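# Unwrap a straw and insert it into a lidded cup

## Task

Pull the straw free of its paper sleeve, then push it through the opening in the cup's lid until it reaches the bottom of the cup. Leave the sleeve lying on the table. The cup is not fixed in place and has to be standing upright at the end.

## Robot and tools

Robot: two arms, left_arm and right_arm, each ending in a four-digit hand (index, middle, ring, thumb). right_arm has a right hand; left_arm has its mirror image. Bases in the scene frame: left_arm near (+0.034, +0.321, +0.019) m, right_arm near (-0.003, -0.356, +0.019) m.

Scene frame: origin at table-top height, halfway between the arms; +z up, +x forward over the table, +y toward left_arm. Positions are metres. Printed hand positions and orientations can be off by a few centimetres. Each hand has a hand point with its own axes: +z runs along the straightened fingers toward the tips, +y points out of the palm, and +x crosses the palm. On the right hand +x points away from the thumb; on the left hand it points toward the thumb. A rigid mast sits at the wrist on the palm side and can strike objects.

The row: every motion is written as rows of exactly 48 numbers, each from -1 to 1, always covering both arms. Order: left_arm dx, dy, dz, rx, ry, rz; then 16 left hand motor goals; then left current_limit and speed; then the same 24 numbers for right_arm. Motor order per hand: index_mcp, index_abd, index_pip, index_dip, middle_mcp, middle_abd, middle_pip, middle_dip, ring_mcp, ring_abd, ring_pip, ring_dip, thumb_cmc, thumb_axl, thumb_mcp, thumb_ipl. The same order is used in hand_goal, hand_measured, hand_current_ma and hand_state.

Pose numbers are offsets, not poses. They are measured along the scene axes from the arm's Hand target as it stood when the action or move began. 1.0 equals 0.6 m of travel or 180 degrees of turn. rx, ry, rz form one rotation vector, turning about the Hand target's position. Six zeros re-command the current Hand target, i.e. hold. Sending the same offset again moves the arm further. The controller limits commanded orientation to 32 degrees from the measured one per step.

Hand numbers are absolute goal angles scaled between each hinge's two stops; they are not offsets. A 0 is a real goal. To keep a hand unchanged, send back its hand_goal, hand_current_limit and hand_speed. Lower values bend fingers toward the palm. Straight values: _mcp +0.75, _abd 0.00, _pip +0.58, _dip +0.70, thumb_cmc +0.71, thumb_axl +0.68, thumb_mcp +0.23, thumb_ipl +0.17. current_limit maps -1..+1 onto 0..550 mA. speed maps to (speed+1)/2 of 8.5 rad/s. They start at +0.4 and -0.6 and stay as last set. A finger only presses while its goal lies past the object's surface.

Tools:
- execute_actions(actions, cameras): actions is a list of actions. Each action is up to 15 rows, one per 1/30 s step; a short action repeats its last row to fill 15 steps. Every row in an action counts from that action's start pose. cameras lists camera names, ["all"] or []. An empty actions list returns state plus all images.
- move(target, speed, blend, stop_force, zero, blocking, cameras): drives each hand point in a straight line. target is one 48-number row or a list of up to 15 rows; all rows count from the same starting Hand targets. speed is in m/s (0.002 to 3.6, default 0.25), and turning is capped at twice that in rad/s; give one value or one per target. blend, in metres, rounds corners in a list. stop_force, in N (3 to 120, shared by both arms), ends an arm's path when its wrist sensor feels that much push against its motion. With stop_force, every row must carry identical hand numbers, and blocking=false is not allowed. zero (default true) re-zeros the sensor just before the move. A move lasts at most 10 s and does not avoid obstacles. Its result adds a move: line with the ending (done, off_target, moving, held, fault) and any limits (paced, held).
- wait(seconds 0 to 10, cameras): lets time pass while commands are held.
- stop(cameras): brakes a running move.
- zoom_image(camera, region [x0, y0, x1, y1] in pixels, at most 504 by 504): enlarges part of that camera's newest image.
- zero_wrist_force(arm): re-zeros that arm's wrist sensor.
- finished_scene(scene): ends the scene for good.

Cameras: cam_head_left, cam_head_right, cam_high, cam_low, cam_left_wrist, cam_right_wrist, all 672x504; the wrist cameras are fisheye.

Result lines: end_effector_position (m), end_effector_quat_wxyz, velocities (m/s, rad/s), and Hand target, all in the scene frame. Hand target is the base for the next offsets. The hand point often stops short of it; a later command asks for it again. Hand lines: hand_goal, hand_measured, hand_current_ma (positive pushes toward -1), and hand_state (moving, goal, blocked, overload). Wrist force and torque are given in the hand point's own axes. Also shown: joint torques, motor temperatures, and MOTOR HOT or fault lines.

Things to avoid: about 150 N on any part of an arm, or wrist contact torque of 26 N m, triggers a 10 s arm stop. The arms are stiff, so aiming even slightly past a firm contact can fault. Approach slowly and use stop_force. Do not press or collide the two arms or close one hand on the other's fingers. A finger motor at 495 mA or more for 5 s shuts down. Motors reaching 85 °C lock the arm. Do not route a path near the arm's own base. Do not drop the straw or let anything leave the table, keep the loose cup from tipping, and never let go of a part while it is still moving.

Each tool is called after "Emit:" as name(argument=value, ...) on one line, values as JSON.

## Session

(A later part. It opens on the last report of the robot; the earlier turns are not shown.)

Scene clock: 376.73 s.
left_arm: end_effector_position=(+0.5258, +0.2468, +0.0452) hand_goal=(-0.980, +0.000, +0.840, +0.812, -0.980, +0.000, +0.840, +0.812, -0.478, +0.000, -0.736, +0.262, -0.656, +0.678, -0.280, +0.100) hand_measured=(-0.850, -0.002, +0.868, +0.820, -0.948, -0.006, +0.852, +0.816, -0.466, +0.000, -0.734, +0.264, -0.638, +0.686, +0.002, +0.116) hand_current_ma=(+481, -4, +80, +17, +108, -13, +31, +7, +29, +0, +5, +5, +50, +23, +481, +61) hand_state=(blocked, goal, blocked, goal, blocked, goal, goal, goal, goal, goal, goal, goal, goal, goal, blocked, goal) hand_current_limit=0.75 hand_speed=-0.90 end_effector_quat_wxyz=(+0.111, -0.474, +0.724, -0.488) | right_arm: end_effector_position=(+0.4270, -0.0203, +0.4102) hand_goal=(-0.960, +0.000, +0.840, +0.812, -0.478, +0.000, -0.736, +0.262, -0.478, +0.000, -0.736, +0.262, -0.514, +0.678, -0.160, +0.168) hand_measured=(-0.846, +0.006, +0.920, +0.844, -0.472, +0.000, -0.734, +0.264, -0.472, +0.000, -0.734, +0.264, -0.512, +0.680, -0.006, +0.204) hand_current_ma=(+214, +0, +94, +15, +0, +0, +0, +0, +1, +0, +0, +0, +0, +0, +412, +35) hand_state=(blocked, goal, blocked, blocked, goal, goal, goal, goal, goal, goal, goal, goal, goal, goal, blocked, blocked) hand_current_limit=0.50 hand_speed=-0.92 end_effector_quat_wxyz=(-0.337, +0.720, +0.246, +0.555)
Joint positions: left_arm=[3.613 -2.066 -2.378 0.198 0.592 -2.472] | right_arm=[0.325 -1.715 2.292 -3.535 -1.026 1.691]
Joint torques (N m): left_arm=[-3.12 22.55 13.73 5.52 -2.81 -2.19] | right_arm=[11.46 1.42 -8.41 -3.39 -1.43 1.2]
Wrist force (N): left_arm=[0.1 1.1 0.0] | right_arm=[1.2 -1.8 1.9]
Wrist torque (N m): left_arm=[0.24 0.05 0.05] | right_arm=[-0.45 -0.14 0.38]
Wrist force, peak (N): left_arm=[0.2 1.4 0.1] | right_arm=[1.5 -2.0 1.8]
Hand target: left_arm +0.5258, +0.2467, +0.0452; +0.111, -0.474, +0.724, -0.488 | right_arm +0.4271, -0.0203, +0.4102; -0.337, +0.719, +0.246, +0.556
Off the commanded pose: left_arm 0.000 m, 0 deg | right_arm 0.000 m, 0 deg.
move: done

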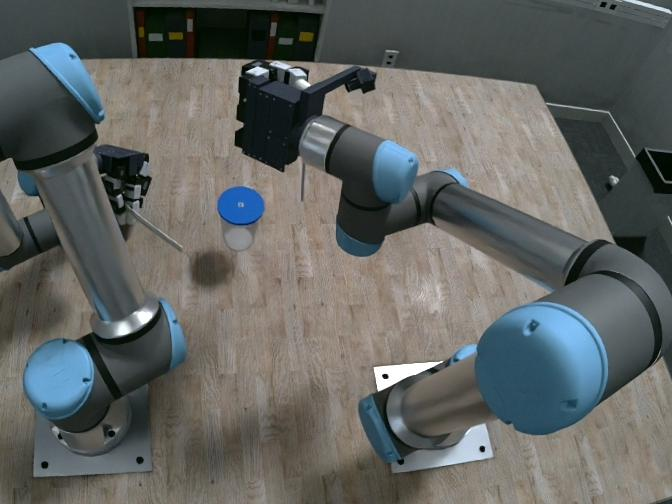

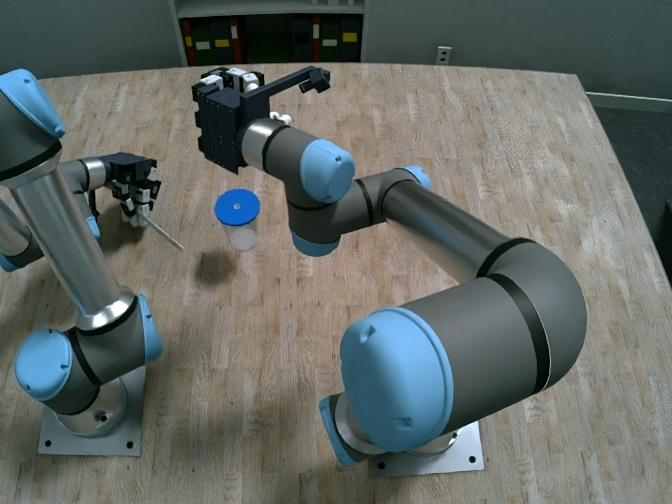

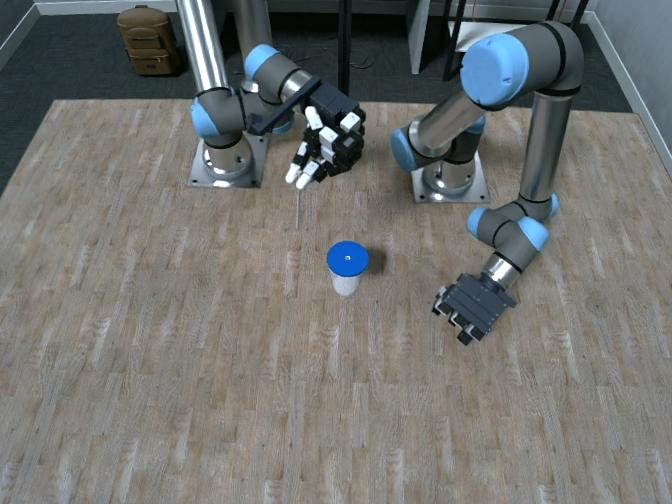

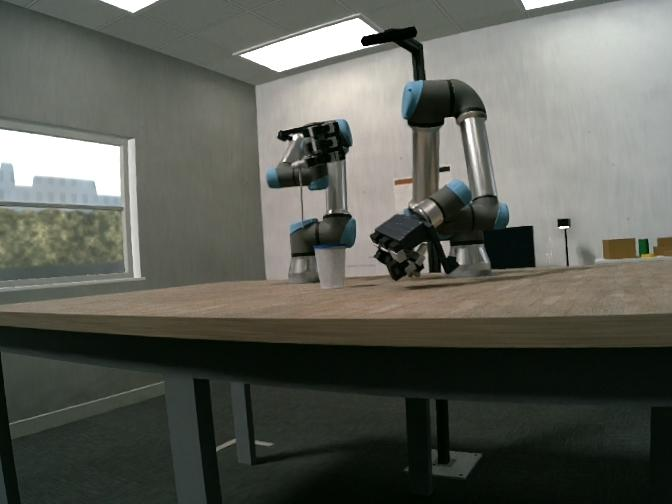

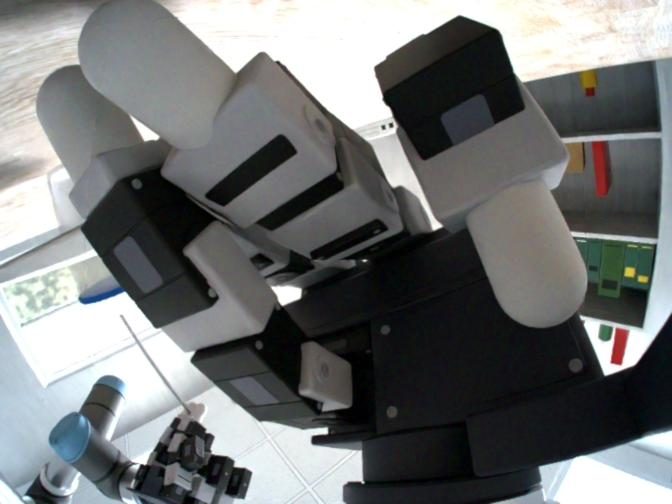

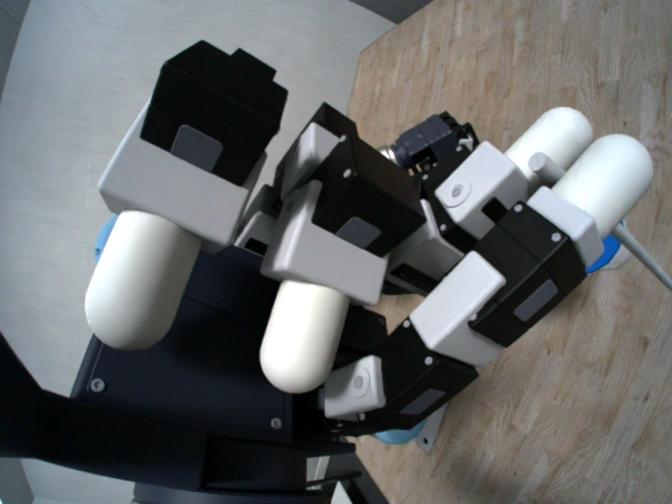

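Emit:
move(target=[[0,0,0,0,0,0,-0.9,0,0.839,0.812,-0.9,0,0.839,0.812,-0.479,0,-0.737,0.261,-0.657,0.677,0.3,0.168,0.4,-0.85,0.065,0.15,-0.04,0,0,0,-0.96,0,0.839,0.812,-0.479,0,-0.737,0.261,-0.479,0,-0.737,0.261,-0.514,0.677,-0.16,0.168,0.5,-0.92]], speed=0.1, cameras=["all"])

Emit:
zoom_image(camera="cam_head_right", region=[100, 130, 300, 280])

Emit:
zoom_image(camera="cam_head_left", region=[100, 130, 300, 280])

Emit:
zoom_image(camera="cam_high", region=[290, 190, 490, 340])

Emit:
zoom_image(camera="cam_low", region=[260, 140, 480, 300])

Scene clock: 391.13 s.
left_arm: end_effector_position=(+0.5258, +0.2467, +0.0452) hand_goal=(-0.900, +0.000, +0.840, +0.812, -0.900, +0.000, +0.840, +0.812, -0.478, +0.000, -0.736, +0.262, -0.656, +0.678, +0.300, +0.168) hand_measured=(-0.884, -0.002, +0.844, +0.816, -0.896, -0.006, +0.844, +0.814, -0.466, +0.000, -0.734, +0.264, -0.656, +0.680, +0.292, +0.168) hand_current_ma=(+46, -4, +10, +6, +10, -9, +8, +5, +29, +0, +5, +5, +0, +5, -23, -1) hand_state=(goal, goal, goal, goal, goal, goal, goal, goal, goal, goal, goal, goal, goal, goal, goal, goal) hand_current_limit=0.40 hand_speed=-0.85 end_effector_quat_wxyz=(+0.111, -0.474, +0.724, -0.488) | right_arm: end_effector_position=(+0.4660, +0.0696, +0.3862) hand_goal=(-0.960, +0.000, +0.840, +0.812, -0.478, +0.000, -0.736, +0.262, -0.478, +0.000, -0.736, +0.262, -0.514, +0.678, -0.160, +0.168) hand_measured=(-0.846, +0.006, +0.920, +0.844, -0.474, +0.000, -0.734, +0.264, -0.472, +0.000, -0.734, +0.264, -0.512, +0.680, -0.006, +0.204) hand_current_ma=(+214, +0, +94, +15, +0, +0, +0, +0, +0, +0, +0, +0, +0, +0, +412, +35) hand_state=(blocked, goal, blocked, blocked, goal, goal, goal, goal, goal, goal, goal, goal, goal, goal, blocked, blocked) hand_current_limit=0.50 hand_speed=-0.92 end_effector_quat_wxyz=(-0.337, +0.719, +0.246, +0.556)
Joint positions: left_arm=[3.613 -2.066 -2.378 0.198 0.592 -2.472] | right_arm=[0.522 -1.436 2.091 -3.63 -1.221 1.729]
Joint torques (N m): left_arm=[-8.25 22.3 14.4 5.22 -2.27 -1.98] | right_arm=[10.7 -10.43 -30.18 -3.67 -1.04 1.37]
Wrist force (N): left_arm=[0.2 1.1 0.1] | right_arm=[1.3 -2.4 2.1]
Wrist torque (N m): left_arm=[0.25 0.05 0.06] | right_arm=[-0.57 -0.17 0.36]
Wrist force, peak (N): left_arm=[0.1 1.3 0.2] | right_arm=[1.2 -2.5 2.3]
Hand target: left_arm +0.5258, +0.2467, +0.0452; +0.111, -0.474, +0.724, -0.488 | right_arm +0.4661, +0.0697, +0.3862; -0.337, +0.719, +0.246, +0.556
Off the commanded pose: left_arm 0.000 m, 0 deg | right_arm 0.000 m, 0 deg.
move: done

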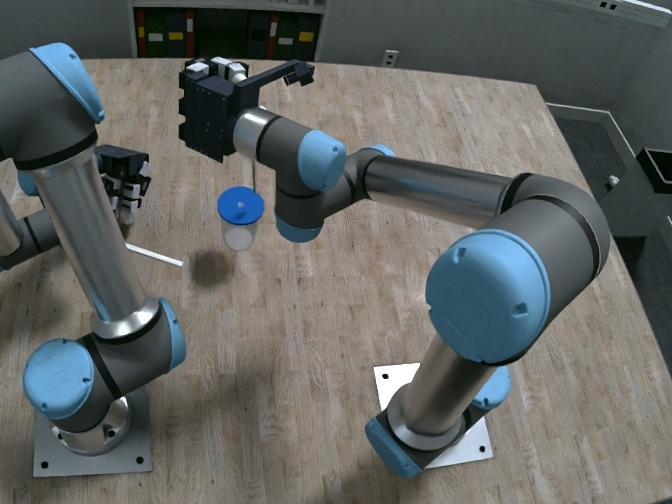

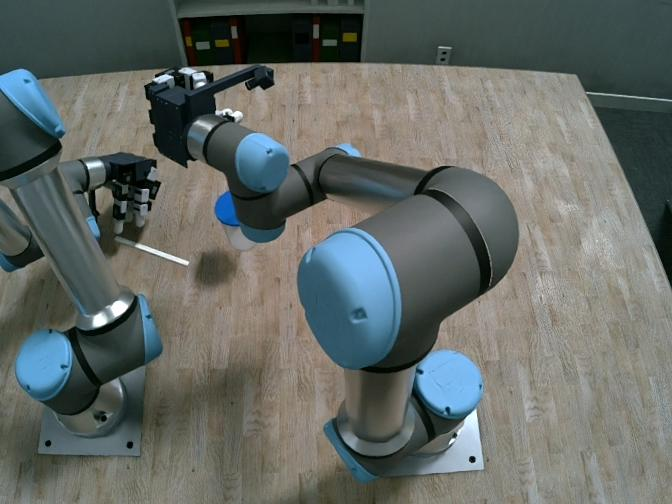

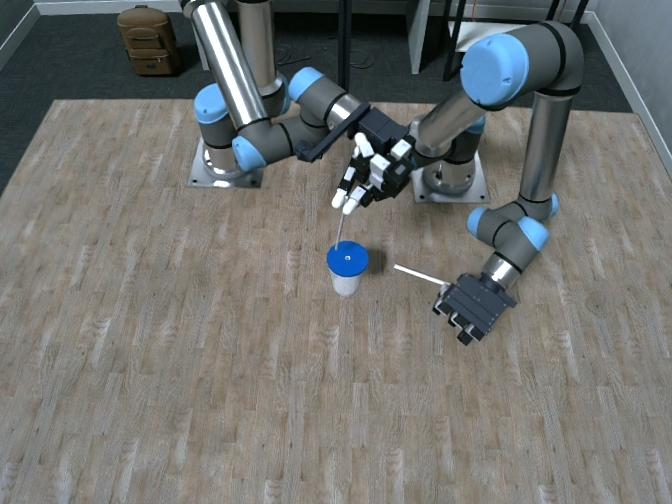

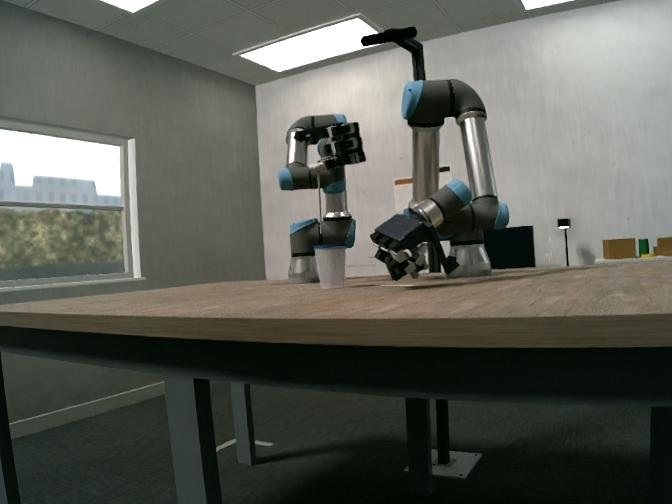

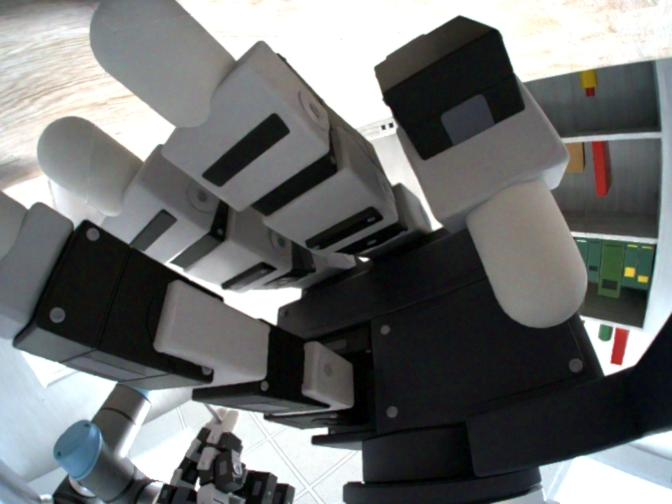

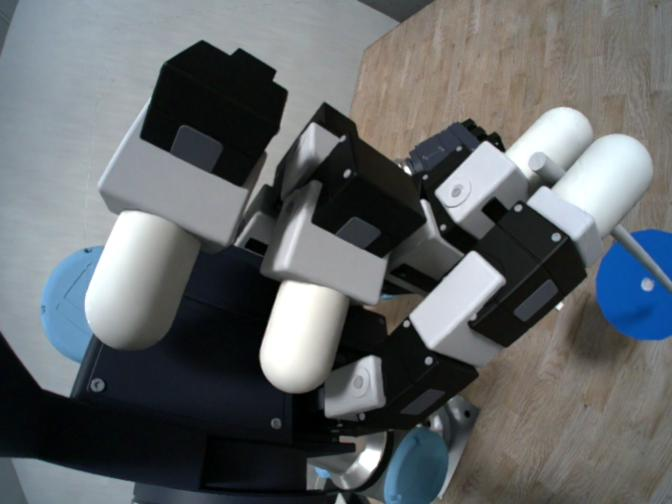

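Scaled by 2.520 from the camera's 672x504 image, which has a finer 960x720 frame.

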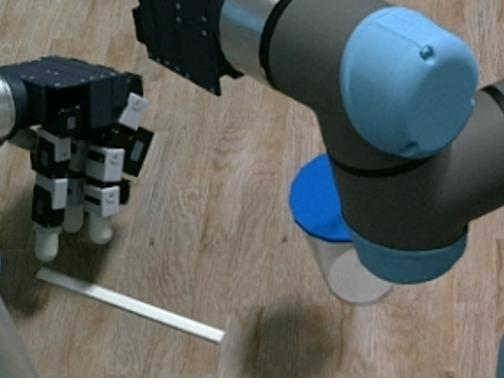

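Scaled by 2.520 from the camera's 672x504 image, which has a finer 960x720 frame.

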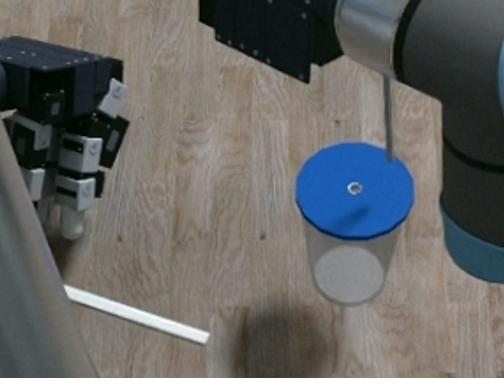

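Scaled by 2.520 from the camera's 672x504 image, which has a finer 960x720 frame.

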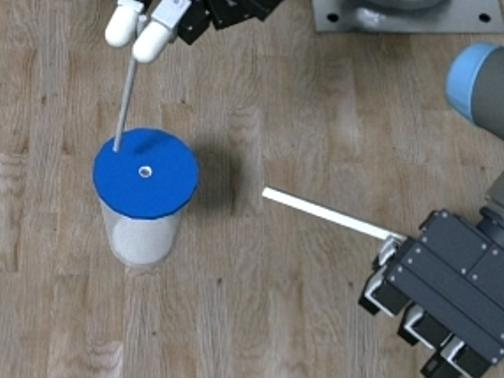

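Scaled by 2.291 from the camera's 672x504 image, which has a finer 960x720 frame.

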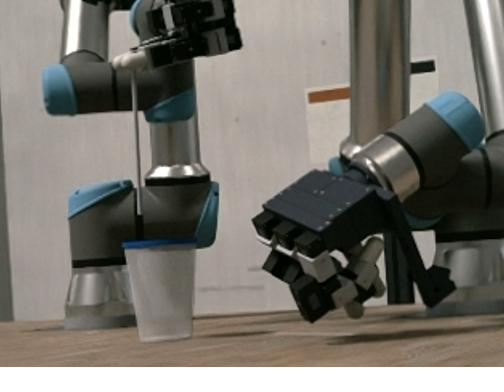

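Emit:
move(target=[[0,0,0.2,0,0,0,-0.9,0,0.839,0.812,-0.9,0,0.839,0.812,-0.479,0,-0.737,0.261,-0.657,0.677,0.3,0.168,0.4,-0.85,-0.03,0.0222,-0.01,0.028,-0.022,0,-0.96,0,0.839,0.812,-0.479,0,-0.737,0.261,-0.479,0,-0.737,0.261,-0.514,0.677,-0.16,0.168,0.5,-0.92]], speed=0.1, cameras=["cam_head_left","cam_high","cam_low","cam_right_wrist"])

Emit:
zoom_image(camera="cam_head_left", region=[200, 130, 300, 260])

Emit:
zoom_image(camera="cam_high", region=[290, 190, 410, 310])

Emit:
zoom_image(camera="cam_low", region=[280, 150, 400, 300])

Scene clock: 434.63 s.
left_arm: end_effector_position=(+0.5259, +0.2467, +0.1651) hand_goal=(-0.900, +0.000, +0.840, +0.812, -0.900, +0.000, +0.840, +0.812, -0.478, +0.000, -0.736, +0.262, -0.656, +0.678, +0.300, +0.168) hand_measured=(-0.884, -0.002, +0.844, +0.816, -0.896, -0.004, +0.844, +0.814, -0.468, +0.000, -0.734, +0.264, -0.656, +0.680, +0.292, +0.168) hand_current_ma=(+44, -4, +10, +6, +11, -9, +8, +5, +28, +0, +5, +5, +0, +5, -23, -1) hand_state=(goal, goal, goal, goal, goal, goal, goal, goal, goal, goal, goal, goal, goal, goal, goal, goal) hand_current_limit=0.40 hand_speed=-0.85 end_effector_quat_wxyz=(+0.111, -0.474, +0.724, -0.488) | right_arm: end_effector_position=(+0.4481, +0.0831, +0.3802) hand_goal=(-0.960, +0.000, +0.840, +0.812, -0.478, +0.000, -0.736, +0.262, -0.478, +0.000, -0.736, +0.262, -0.514, +0.678, -0.160, +0.168) hand_measured=(-0.846, +0.006, +0.920, +0.844, -0.474, +0.000, -0.734, +0.264, -0.474, +0.000, -0.734, +0.264, -0.512, +0.680, -0.006, +0.204) hand_current_ma=(+214, +0, +94, +15, +0, +0, +0, +0, +0, +0, +0, +0, +0, +0, +413, +35) hand_state=(blocked, goal, blocked, blocked, goal, goal, goal, goal, goal, goal, goal, goal, goal, goal, blocked, blocked) hand_current_limit=0.50 hand_speed=-0.92 end_effector_quat_wxyz=(-0.359, +0.684, +0.232, +0.590)
Joint positions: left_arm=[3.613 -1.711 -2.322 -0.213 0.592 -2.472] | right_arm=[0.571 -1.372 2.12 -3.842 -1.264 1.776]
Joint torques (N m): left_arm=[11.5 32.56 20.8 -0.06 -3.01 1.97] | right_arm=[11.49 -11.2 -6.24 -3.45 -1.73 1.39]
Wrist force (N): left_arm=[0.2 1.1 0.2] | right_arm=[1.7 -2.1 2.0]
Wrist torque (N m): left_arm=[0.25 0.04 -0.03] | right_arm=[-0.56 -0.19 0.39]
Wrist force, peak (N): left_arm=[0.0 1.6 0.2] | right_arm=[1.5 -2.7 2.0]
Hand target: left_arm +0.5258, +0.2467, +0.1652; +0.111, -0.474, +0.724, -0.488 | right_arm +0.4481, +0.0831, +0.3802; -0.359, +0.684, +0.232, +0.590
Off the commanded pose: left_arm 0.000 m, 0 deg | right_arm 0.000 m, 0 deg.
move: done
Images, in order (width x height): cam_head_left 672x504, cam_high 672x504, cam_low 672x504, cam_right_wrist 672x504.

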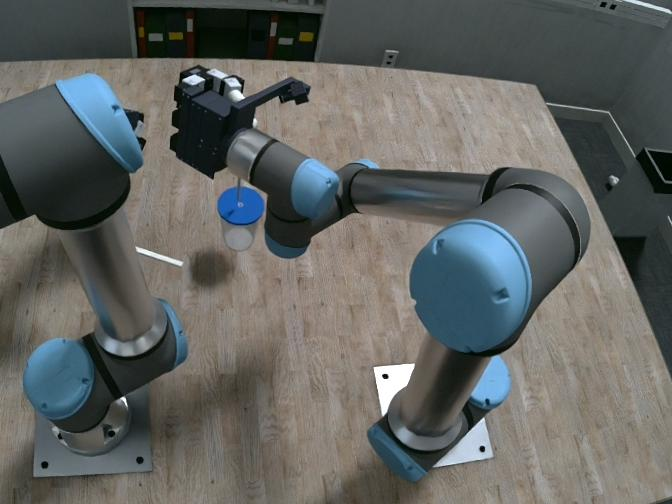

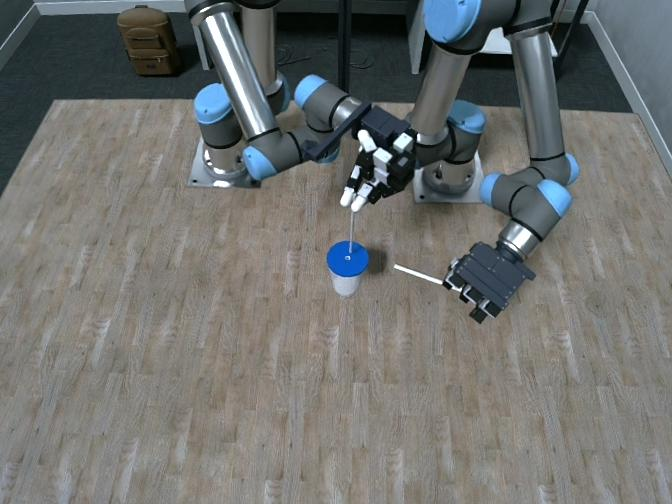

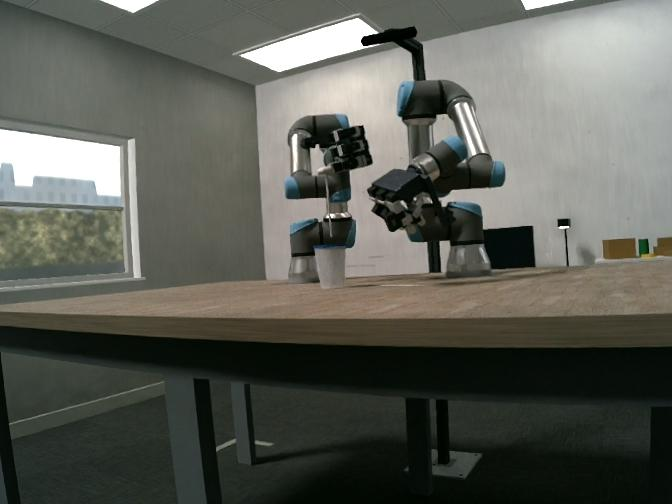

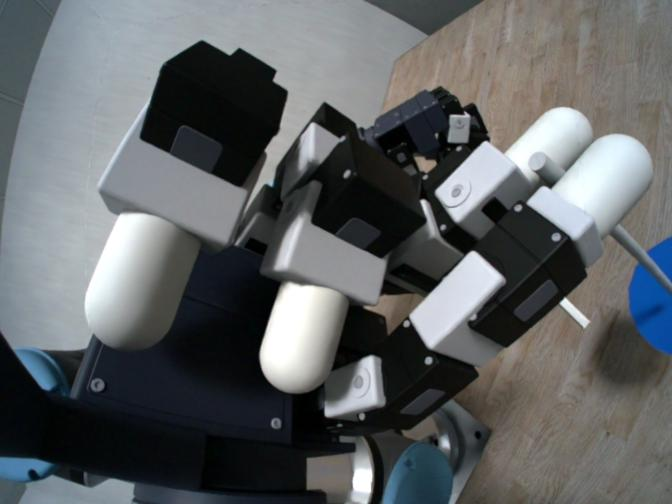

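Scaled by 3.877 from the camera's 672x504 image, which has a finer 960x720 frame.

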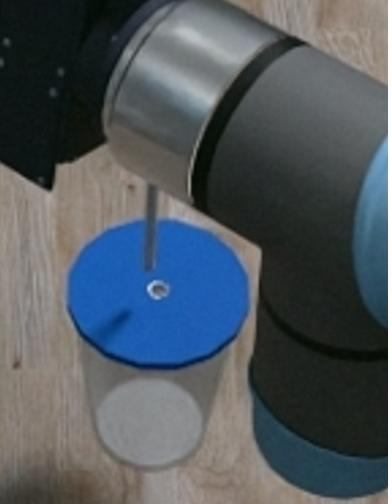

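Scaled by 4.200 from the camera's 672x504 image, which has a finer 960x720 frame.

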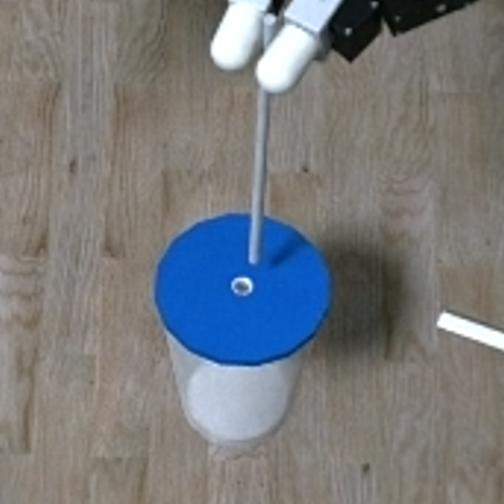

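Scaled by 3.360 from the camera's 672x504 image, which has a finer 960x720 frame.

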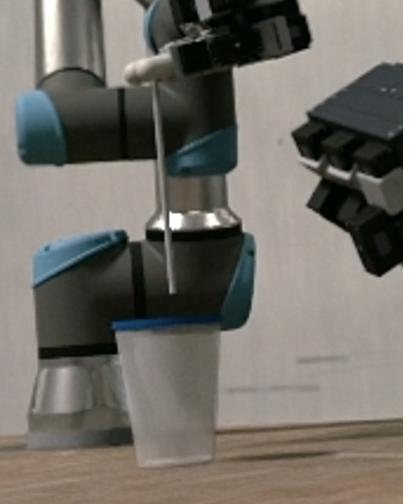

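Emit:
move(target=[[0,0,0.0,0,0,0,-0.9,0,0.839,0.812,-0.9,0,0.839,0.812,-0.479,0,-0.737,0.261,-0.657,0.677,0.3,0.168,0.4,-0.85,0.005,-0.012,-0.022,0,0,0,-0.96,0,0.839,0.812,-0.479,0,-0.737,0.261,-0.479,0,-0.737,0.261,-0.514,0.677,-0.16,0.168,0.5,-0.92]], speed=0.05, cameras=["cam_head_left","cam_high","cam_low"])

Emit:
zoom_image(camera="cam_head_left", region=[210, 170, 270, 230])

Emit:
zoom_image(camera="cam_high", region=[318, 225, 378, 285])

Emit:
zoom_image(camera="cam_low", region=[295, 190, 365, 295])

Scene clock: 446.30 s.
left_arm: end_effector_position=(+0.5258, +0.2467, +0.1652) hand_goal=(-0.900, +0.000, +0.840, +0.812, -0.900, +0.000, +0.840, +0.812, -0.478, +0.000, -0.736, +0.262, -0.656, +0.678, +0.300, +0.168) hand_measured=(-0.884, -0.002, +0.844, +0.816, -0.896, -0.004, +0.844, +0.814, -0.468, +0.000, -0.734, +0.264, -0.656, +0.680, +0.292, +0.168) hand_current_ma=(+44, -4, +10, +6, +11, -9, +8, +5, +28, +0, +5, +5, +0, +5, -23, -1) hand_state=(goal, goal, goal, goal, goal, goal, goal, goal, goal, goal, goal, goal, goal, goal, goal, goal) hand_current_limit=0.40 hand_speed=-0.85 end_effector_quat_wxyz=(+0.111, -0.474, +0.724, -0.488) | right_arm: end_effector_position=(+0.4510, +0.0759, +0.3671) hand_goal=(-0.960, +0.000, +0.840, +0.812, -0.478, +0.000, -0.736, +0.262, -0.478, +0.000, -0.736, +0.262, -0.514, +0.678, -0.160, +0.168) hand_measured=(-0.846, +0.006, +0.920, +0.844, -0.474, +0.000, -0.734, +0.264, -0.474, +0.000, -0.734, +0.264, -0.512, +0.680, -0.006, +0.204) hand_current_ma=(+214, +1, +94, +15, +0, +0, +0, +0, +0, +0, +0, +0, +0, +0, +413, +35) hand_state=(blocked, goal, blocked, blocked, goal, goal, goal, goal, goal, goal, goal, goal, goal, goal, blocked, blocked) hand_current_limit=0.50 hand_speed=-0.92 end_effector_quat_wxyz=(-0.359, +0.684, +0.232, +0.590)
Joint positions: left_arm=[3.613 -1.711 -2.322 -0.214 0.592 -2.472] | right_arm=[0.55 -1.355 2.143 -3.883 -1.244 1.775]
Joint torques (N m): left_arm=[10.68 32.46 22.41 0.02 -3.05 1.89] | right_arm=[-11.78 -12.75 -6.1 -3.41 2 -1.59]
Wrist force (N): left_arm=[0.1 1.1 0.3] | right_arm=[1.7 -2.2 1.8]
Wrist torque (N m): left_arm=[0.25 0.06 -0.04] | right_arm=[-0.53 -0.18 0.47]
Wrist force, peak (N): left_arm=[0.1 1.4 0.3] | right_arm=[1.8 -2.3 2.3]
Hand target: left_arm +0.5258, +0.2467, +0.1652; +0.111, -0.474, +0.724, -0.488 | right_arm +0.4511, +0.0759, +0.3670; -0.359, +0.684, +0.232, +0.590
Off the commanded pose: left_arm 0.000 m, 0 deg | right_arm 0.000 m, 0 deg.
move: done
Images, in order (width x height): cam_head_left 672x504, cam_high 672x504, cam_low 672x504.

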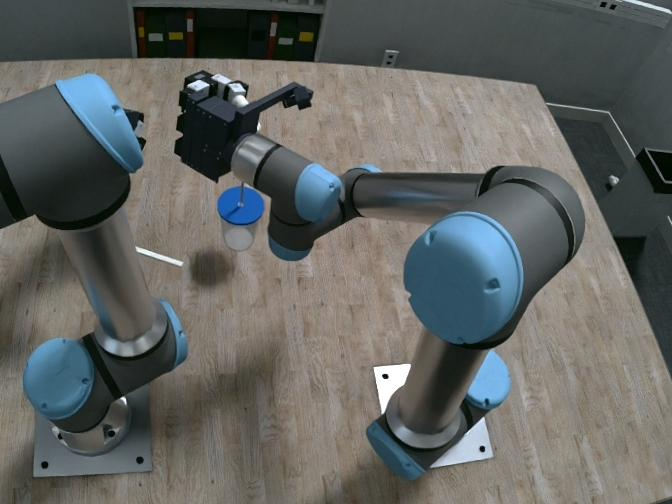

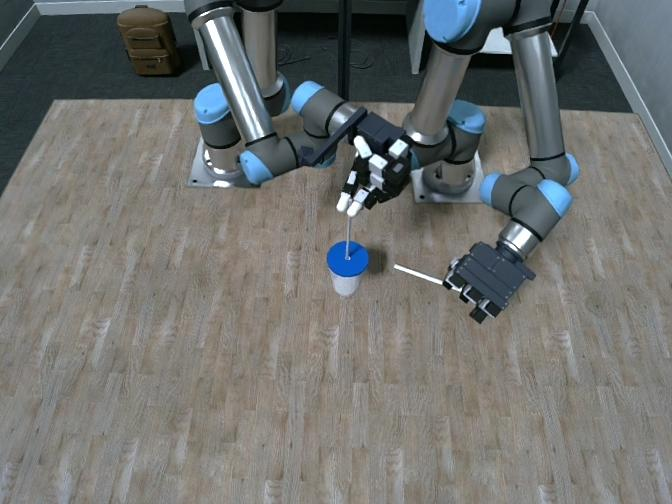

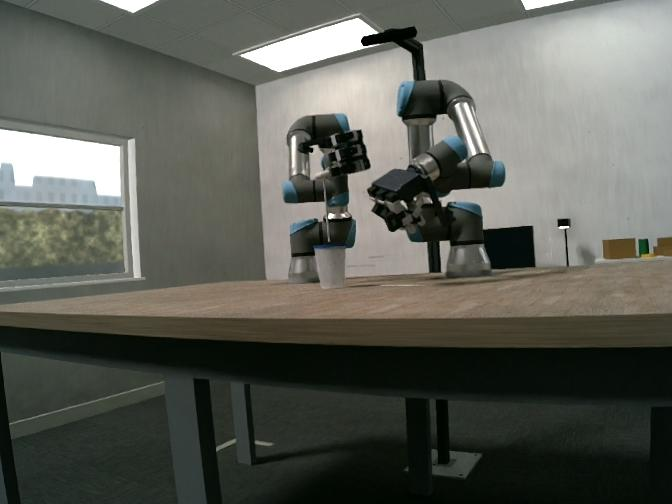

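Scaled by 8.400 from the camera's 672x504 image, which has a finer 960x720 frame.

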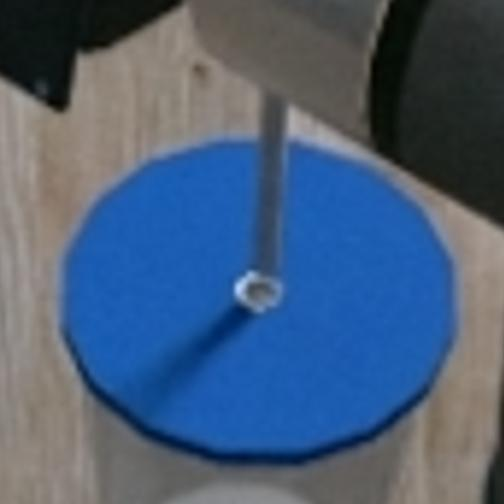

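Scaled by 8.400 from the camera's 672x504 image, which has a finer 960x720 frame.

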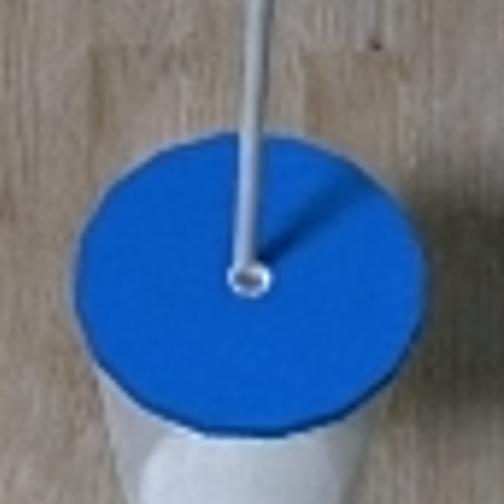

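Scaled by 4.800 from the camera's 672x504 image, which has a finer 960x720 frame.

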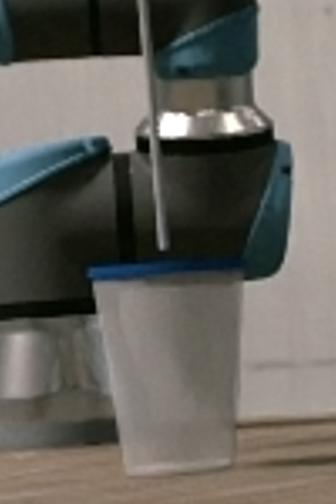

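Emit:
move(target=[[0,0,0.0,0,0,0,-0.9,0,0.839,0.812,-0.9,0,0.839,0.812,-0.479,0,-0.737,0.261,-0.657,0.677,0.3,0.168,0.4,-0.85,0.001,0.002,0,0,0,0,-0.96,0,0.839,0.812,-0.479,0,-0.737,0.261,-0.479,0,-0.737,0.261,-0.514,0.677,-0.16,0.168,0.5,-0.92],[0,0,0.0,0,0,0,-0.9,0,0.839,0.812,-0.9,0,0.839,0.812,-0.479,0,-0.737,0.261,-0.657,0.677,0.3,0.168,0.4,-0.85,0.001,0.002,-0.03,0,0,0,-0.96,0,0.839,0.812,-0.479,0,-0.737,0.261,-0.479,0,-0.737,0.261,-0.514,0.677,-0.16,0.168,0.5,-0.92]], speed=0.02, stop_force=3, cameras=["cam_head_left","cam_high","cam_low"])

Emit:
zoom_image(camera="cam_head_left", region=[210, 170, 270, 230])

Emit:
zoom_image(camera="cam_high", region=[318, 225, 378, 285])

Emit:
zoom_image(camera="cam_low", region=[295, 190, 365, 295])

Scene clock: 454.63 s.
left_arm: end_effector_position=(+0.5258, +0.2467, +0.1652) hand_goal=(-0.900, +0.000, +0.840, +0.812, -0.900, +0.000, +0.840, +0.812, -0.478, +0.000, -0.736, +0.262, -0.656, +0.678, +0.300, +0.168) hand_measured=(-0.884, -0.002, +0.844, +0.816, -0.896, -0.004, +0.844, +0.814, -0.468, +0.000, -0.734, +0.264, -0.656, +0.680, +0.292, +0.168) hand_current_ma=(+44, -4, +10, +6, +11, -9, +8, +5, +28, +0, +5, +5, +0, +5, -23, -1) hand_state=(goal, goal, goal, goal, goal, goal, goal, goal, goal, goal, goal, goal, goal, goal, goal, goal) hand_current_limit=0.40 hand_speed=-0.85 end_effector_quat_wxyz=(+0.111, -0.474, +0.724, -0.488) | right_arm: end_effector_position=(+0.4517, +0.0771, +0.3490) hand_goal=(-0.960, +0.000, +0.840, +0.812, -0.478, +0.000, -0.736, +0.262, -0.478, +0.000, -0.736, +0.262, -0.514, +0.678, -0.160, +0.168) hand_measured=(-0.846, +0.006, +0.920, +0.844, -0.474, +0.000, -0.734, +0.264, -0.474, +0.000, -0.734, +0.264, -0.512, +0.680, -0.006, +0.204) hand_current_ma=(+214, +1, +94, +15, +0, +0, +0, +0, +0, +0, +0, +0, +0, +0, +412, +35) hand_state=(blocked, goal, blocked, blocked, goal, goal, goal, goal, goal, goal, goal, goal, goal, goal, blocked, blocked) hand_current_limit=0.50 hand_speed=-0.92 end_effector_quat_wxyz=(-0.359, +0.684, +0.232, +0.590)
Joint positions: left_arm=[3.613 -1.711 -2.322 -0.214 0.592 -2.472] | right_arm=[0.552 -1.315 2.156 -3.935 -1.246 1.775]
Joint torques (N m): left_arm=[9.99 31.75 22.24 0.16 -2.86 2.02] | right_arm=[10.83 -11.61 -4.59 -3.44 -1.53 1.44]
Wrist force (N): left_arm=[0.2 1.1 0.3] | right_arm=[1.9 -2.2 2.0]
Wrist torque (N m): left_arm=[0.25 0.05 -0.04] | right_arm=[-0.56 -0.21 0.48]
Wrist force, peak (N): left_arm=[0.3 1.4 0.4] | right_arm=[1.9 -2.5 2.2]
Hand target: left_arm +0.5258, +0.2467, +0.1652; +0.111, -0.474, +0.724, -0.488 | right_arm +0.4517, +0.0771, +0.3490; -0.359, +0.684, +0.232, +0.590
Off the commanded pose: left_arm 0.000 m, 0 deg | right_arm 0.000 m, 0 deg.
move: done
Images, in order (width x height): cam_head_left 672x504, cam_high 672x504, cam_low 672x504.

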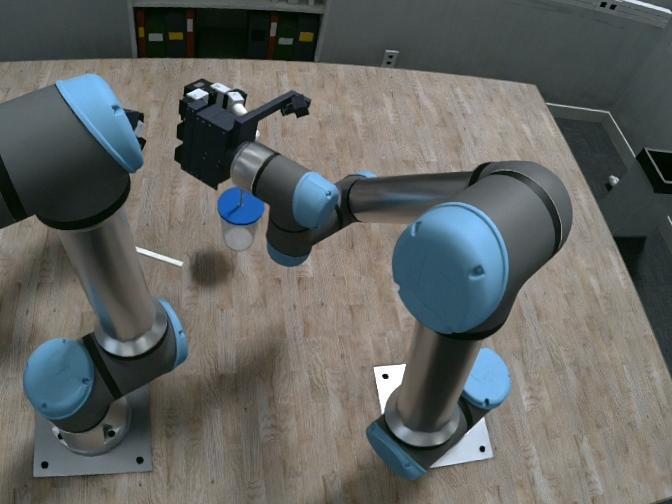

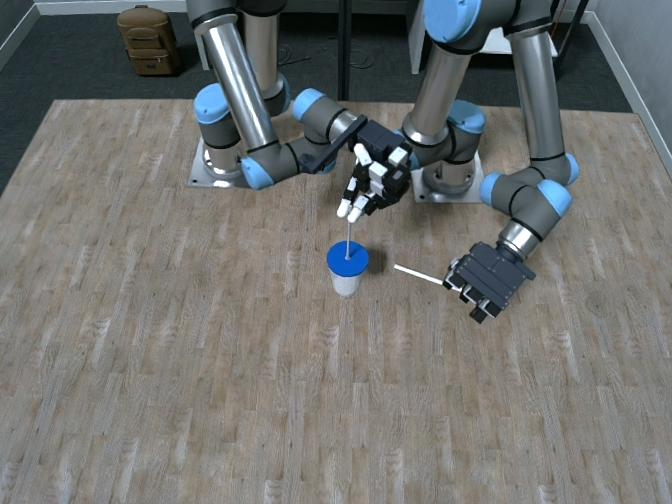

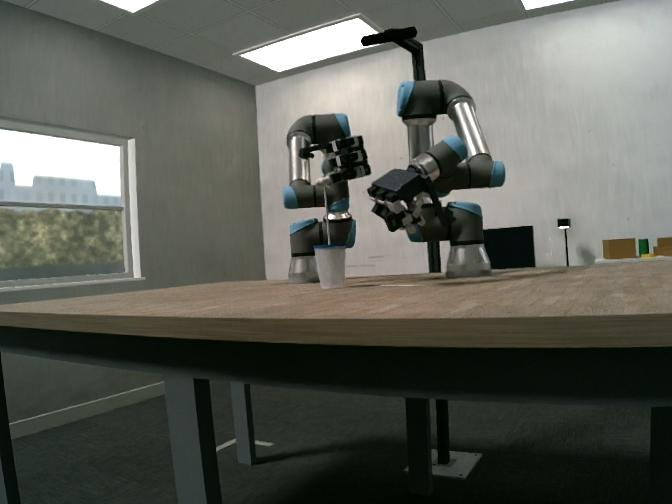

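Scaled by 8.400 from the camera's 672x504 image, which has a finer 960x720 frame.

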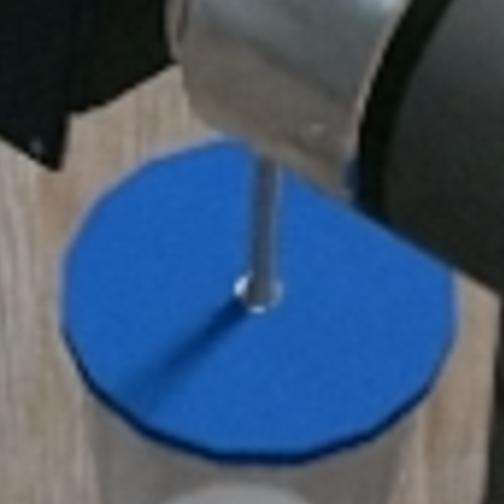

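Scaled by 8.400 from the camera's 672x504 image, which has a finer 960x720 frame.

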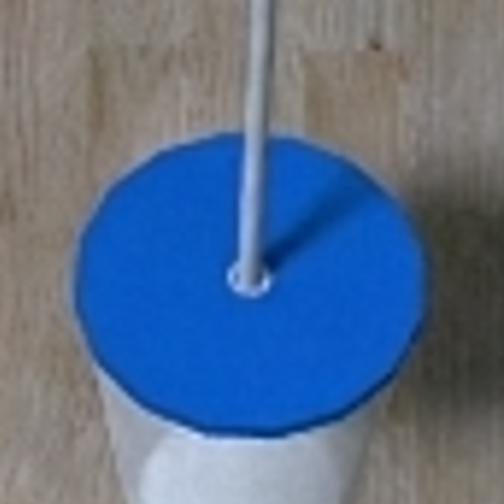

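Scaled by 4.800 from the camera's 672x504 image, which has a finer 960x720 frame.

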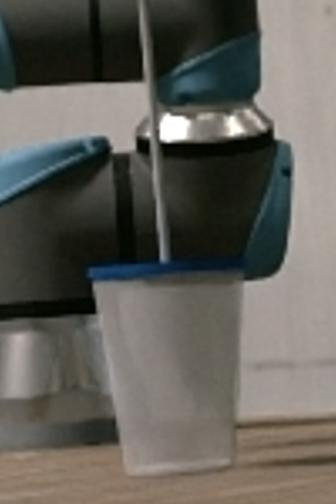

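Emit:
move(target=[0,0,0.0,0,0,0,-0.9,0,0.839,0.812,-0.9,0,0.839,0.812,-0.479,0,-0.737,0.261,-0.657,0.677,0.3,0.168,0.4,-0.85,0,0,-0.08,0,0,0,-0.96,0,0.839,0.812,-0.479,0,-0.737,0.261,-0.479,0,-0.737,0.261,-0.514,0.677,-0.16,0.168,0.5,-0.92], speed=0.03, stop_force=4, cameras=["cam_head_left","cam_high","cam_low"])

Emit:
zoom_image(camera="cam_high", region=[308, 195, 398, 315])

Emit:
zoom_image(camera="cam_low", region=[275, 160, 375, 300])

Scene clock: 462.87 s.
left_arm: end_effector_position=(+0.5258, +0.2467, +0.1652) hand_goal=(-0.900, +0.000, +0.840, +0.812, -0.900, +0.000, +0.840, +0.812, -0.478, +0.000, -0.736, +0.262, -0.656, +0.678, +0.300, +0.168) hand_measured=(-0.884, -0.002, +0.844, +0.816, -0.896, -0.004, +0.844, +0.814, -0.468, +0.000, -0.734, +0.264, -0.656, +0.680, +0.292, +0.168) hand_current_ma=(+44, -4, +10, +6, +11, -9, +8, +5, +28, +0, +5, +5, +0, +5, -23, -1) hand_state=(goal, goal, goal, goal, goal, goal, goal, goal, goal, goal, goal, goal, goal, goal, goal, goal) hand_current_limit=0.40 hand_speed=-0.85 end_effector_quat_wxyz=(+0.111, -0.474, +0.724, -0.488) | right_arm: end_effector_position=(+0.4517, +0.0771, +0.3010) hand_goal=(-0.960, +0.000, +0.840, +0.812, -0.478, +0.000, -0.736, +0.262, -0.478, +0.000, -0.736, +0.262, -0.514, +0.678, -0.160, +0.168) hand_measured=(-0.846, +0.008, +0.920, +0.844, -0.474, +0.000, -0.734, +0.264, -0.474, +0.000, -0.734, +0.264, -0.512, +0.680, -0.006, +0.204) hand_current_ma=(+214, +1, +94, +15, +0, +0, +0, +0, +0, +0, +0, +0, +0, +0, +412, +35) hand_state=(blocked, goal, blocked, blocked, goal, goal, goal, goal, goal, goal, goal, goal, goal, goal, blocked, blocked) hand_current_limit=0.50 hand_speed=-0.92 end_effector_quat_wxyz=(-0.359, +0.684, +0.232, +0.590)
Joint positions: left_arm=[3.613 -1.711 -2.322 -0.214 0.592 -2.472] | right_arm=[0.552 -1.207 2.19 -4.077 -1.246 1.775]
Joint torques (N m): left_arm=[10.88 32.88 22.88 0.28 -3.02 1.97] | right_arm=[10.54 -14.44 -2.27 -3.43 -1.24 1.32]
Wrist force (N): left_arm=[0.1 1.2 0.3] | right_arm=[1.8 -1.9 1.7]
Wrist torque (N m): left_arm=[0.26 0.06 -0.05] | right_arm=[-0.54 -0.23 0.49]
Wrist force, peak (N): left_arm=[0.2 1.5 0.4] | right_arm=[1.7 -2.4 2.3]
Hand target: left_arm +0.5258, +0.2467, +0.1652; +0.111, -0.474, +0.724, -0.488 | right_arm +0.4517, +0.0771, +0.3010; -0.359, +0.684, +0.232, +0.590
Off the commanded pose: left_arm 0.000 m, 0 deg | right_arm 0.000 m, 0 deg.
move: done
Images, in order (width x height): cam_head_left 672x504, cam_high 672x504, cam_low 672x504.

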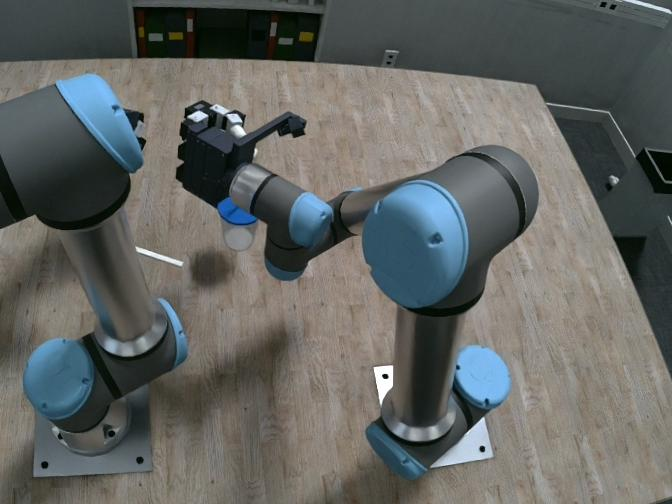

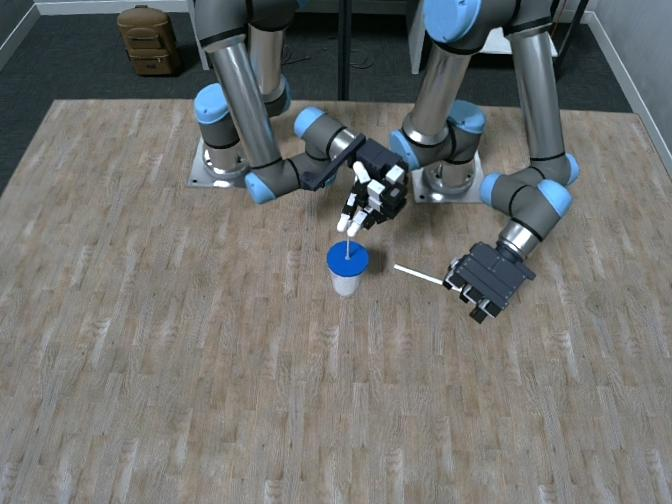

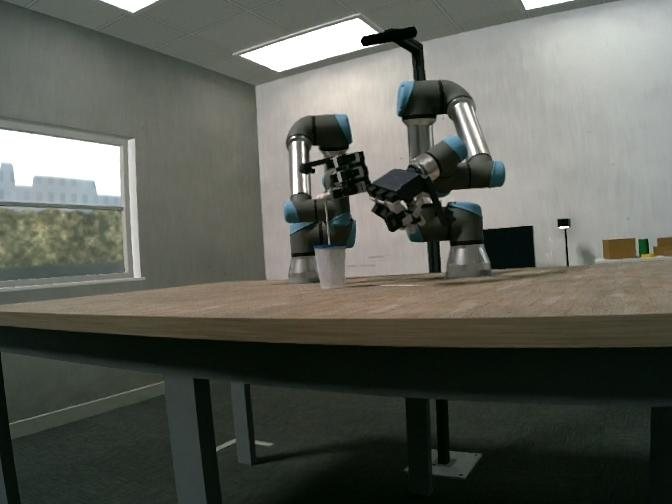

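Scaled by 4.200 from the camera's 672x504 image, which has a finer 960x720 frame.

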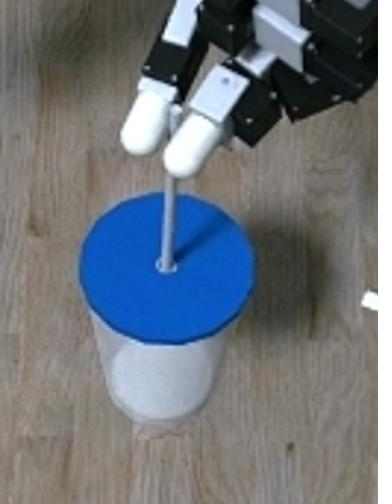

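Scaled by 3.600 from the camera's 672x504 image, which has a finer 960x720 frame.

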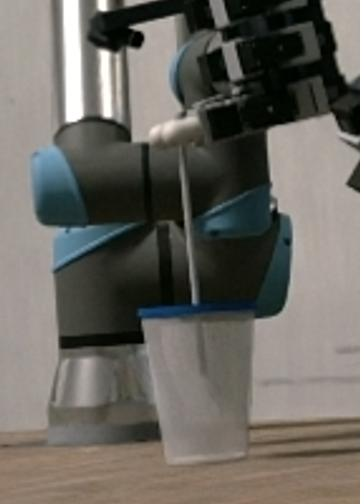

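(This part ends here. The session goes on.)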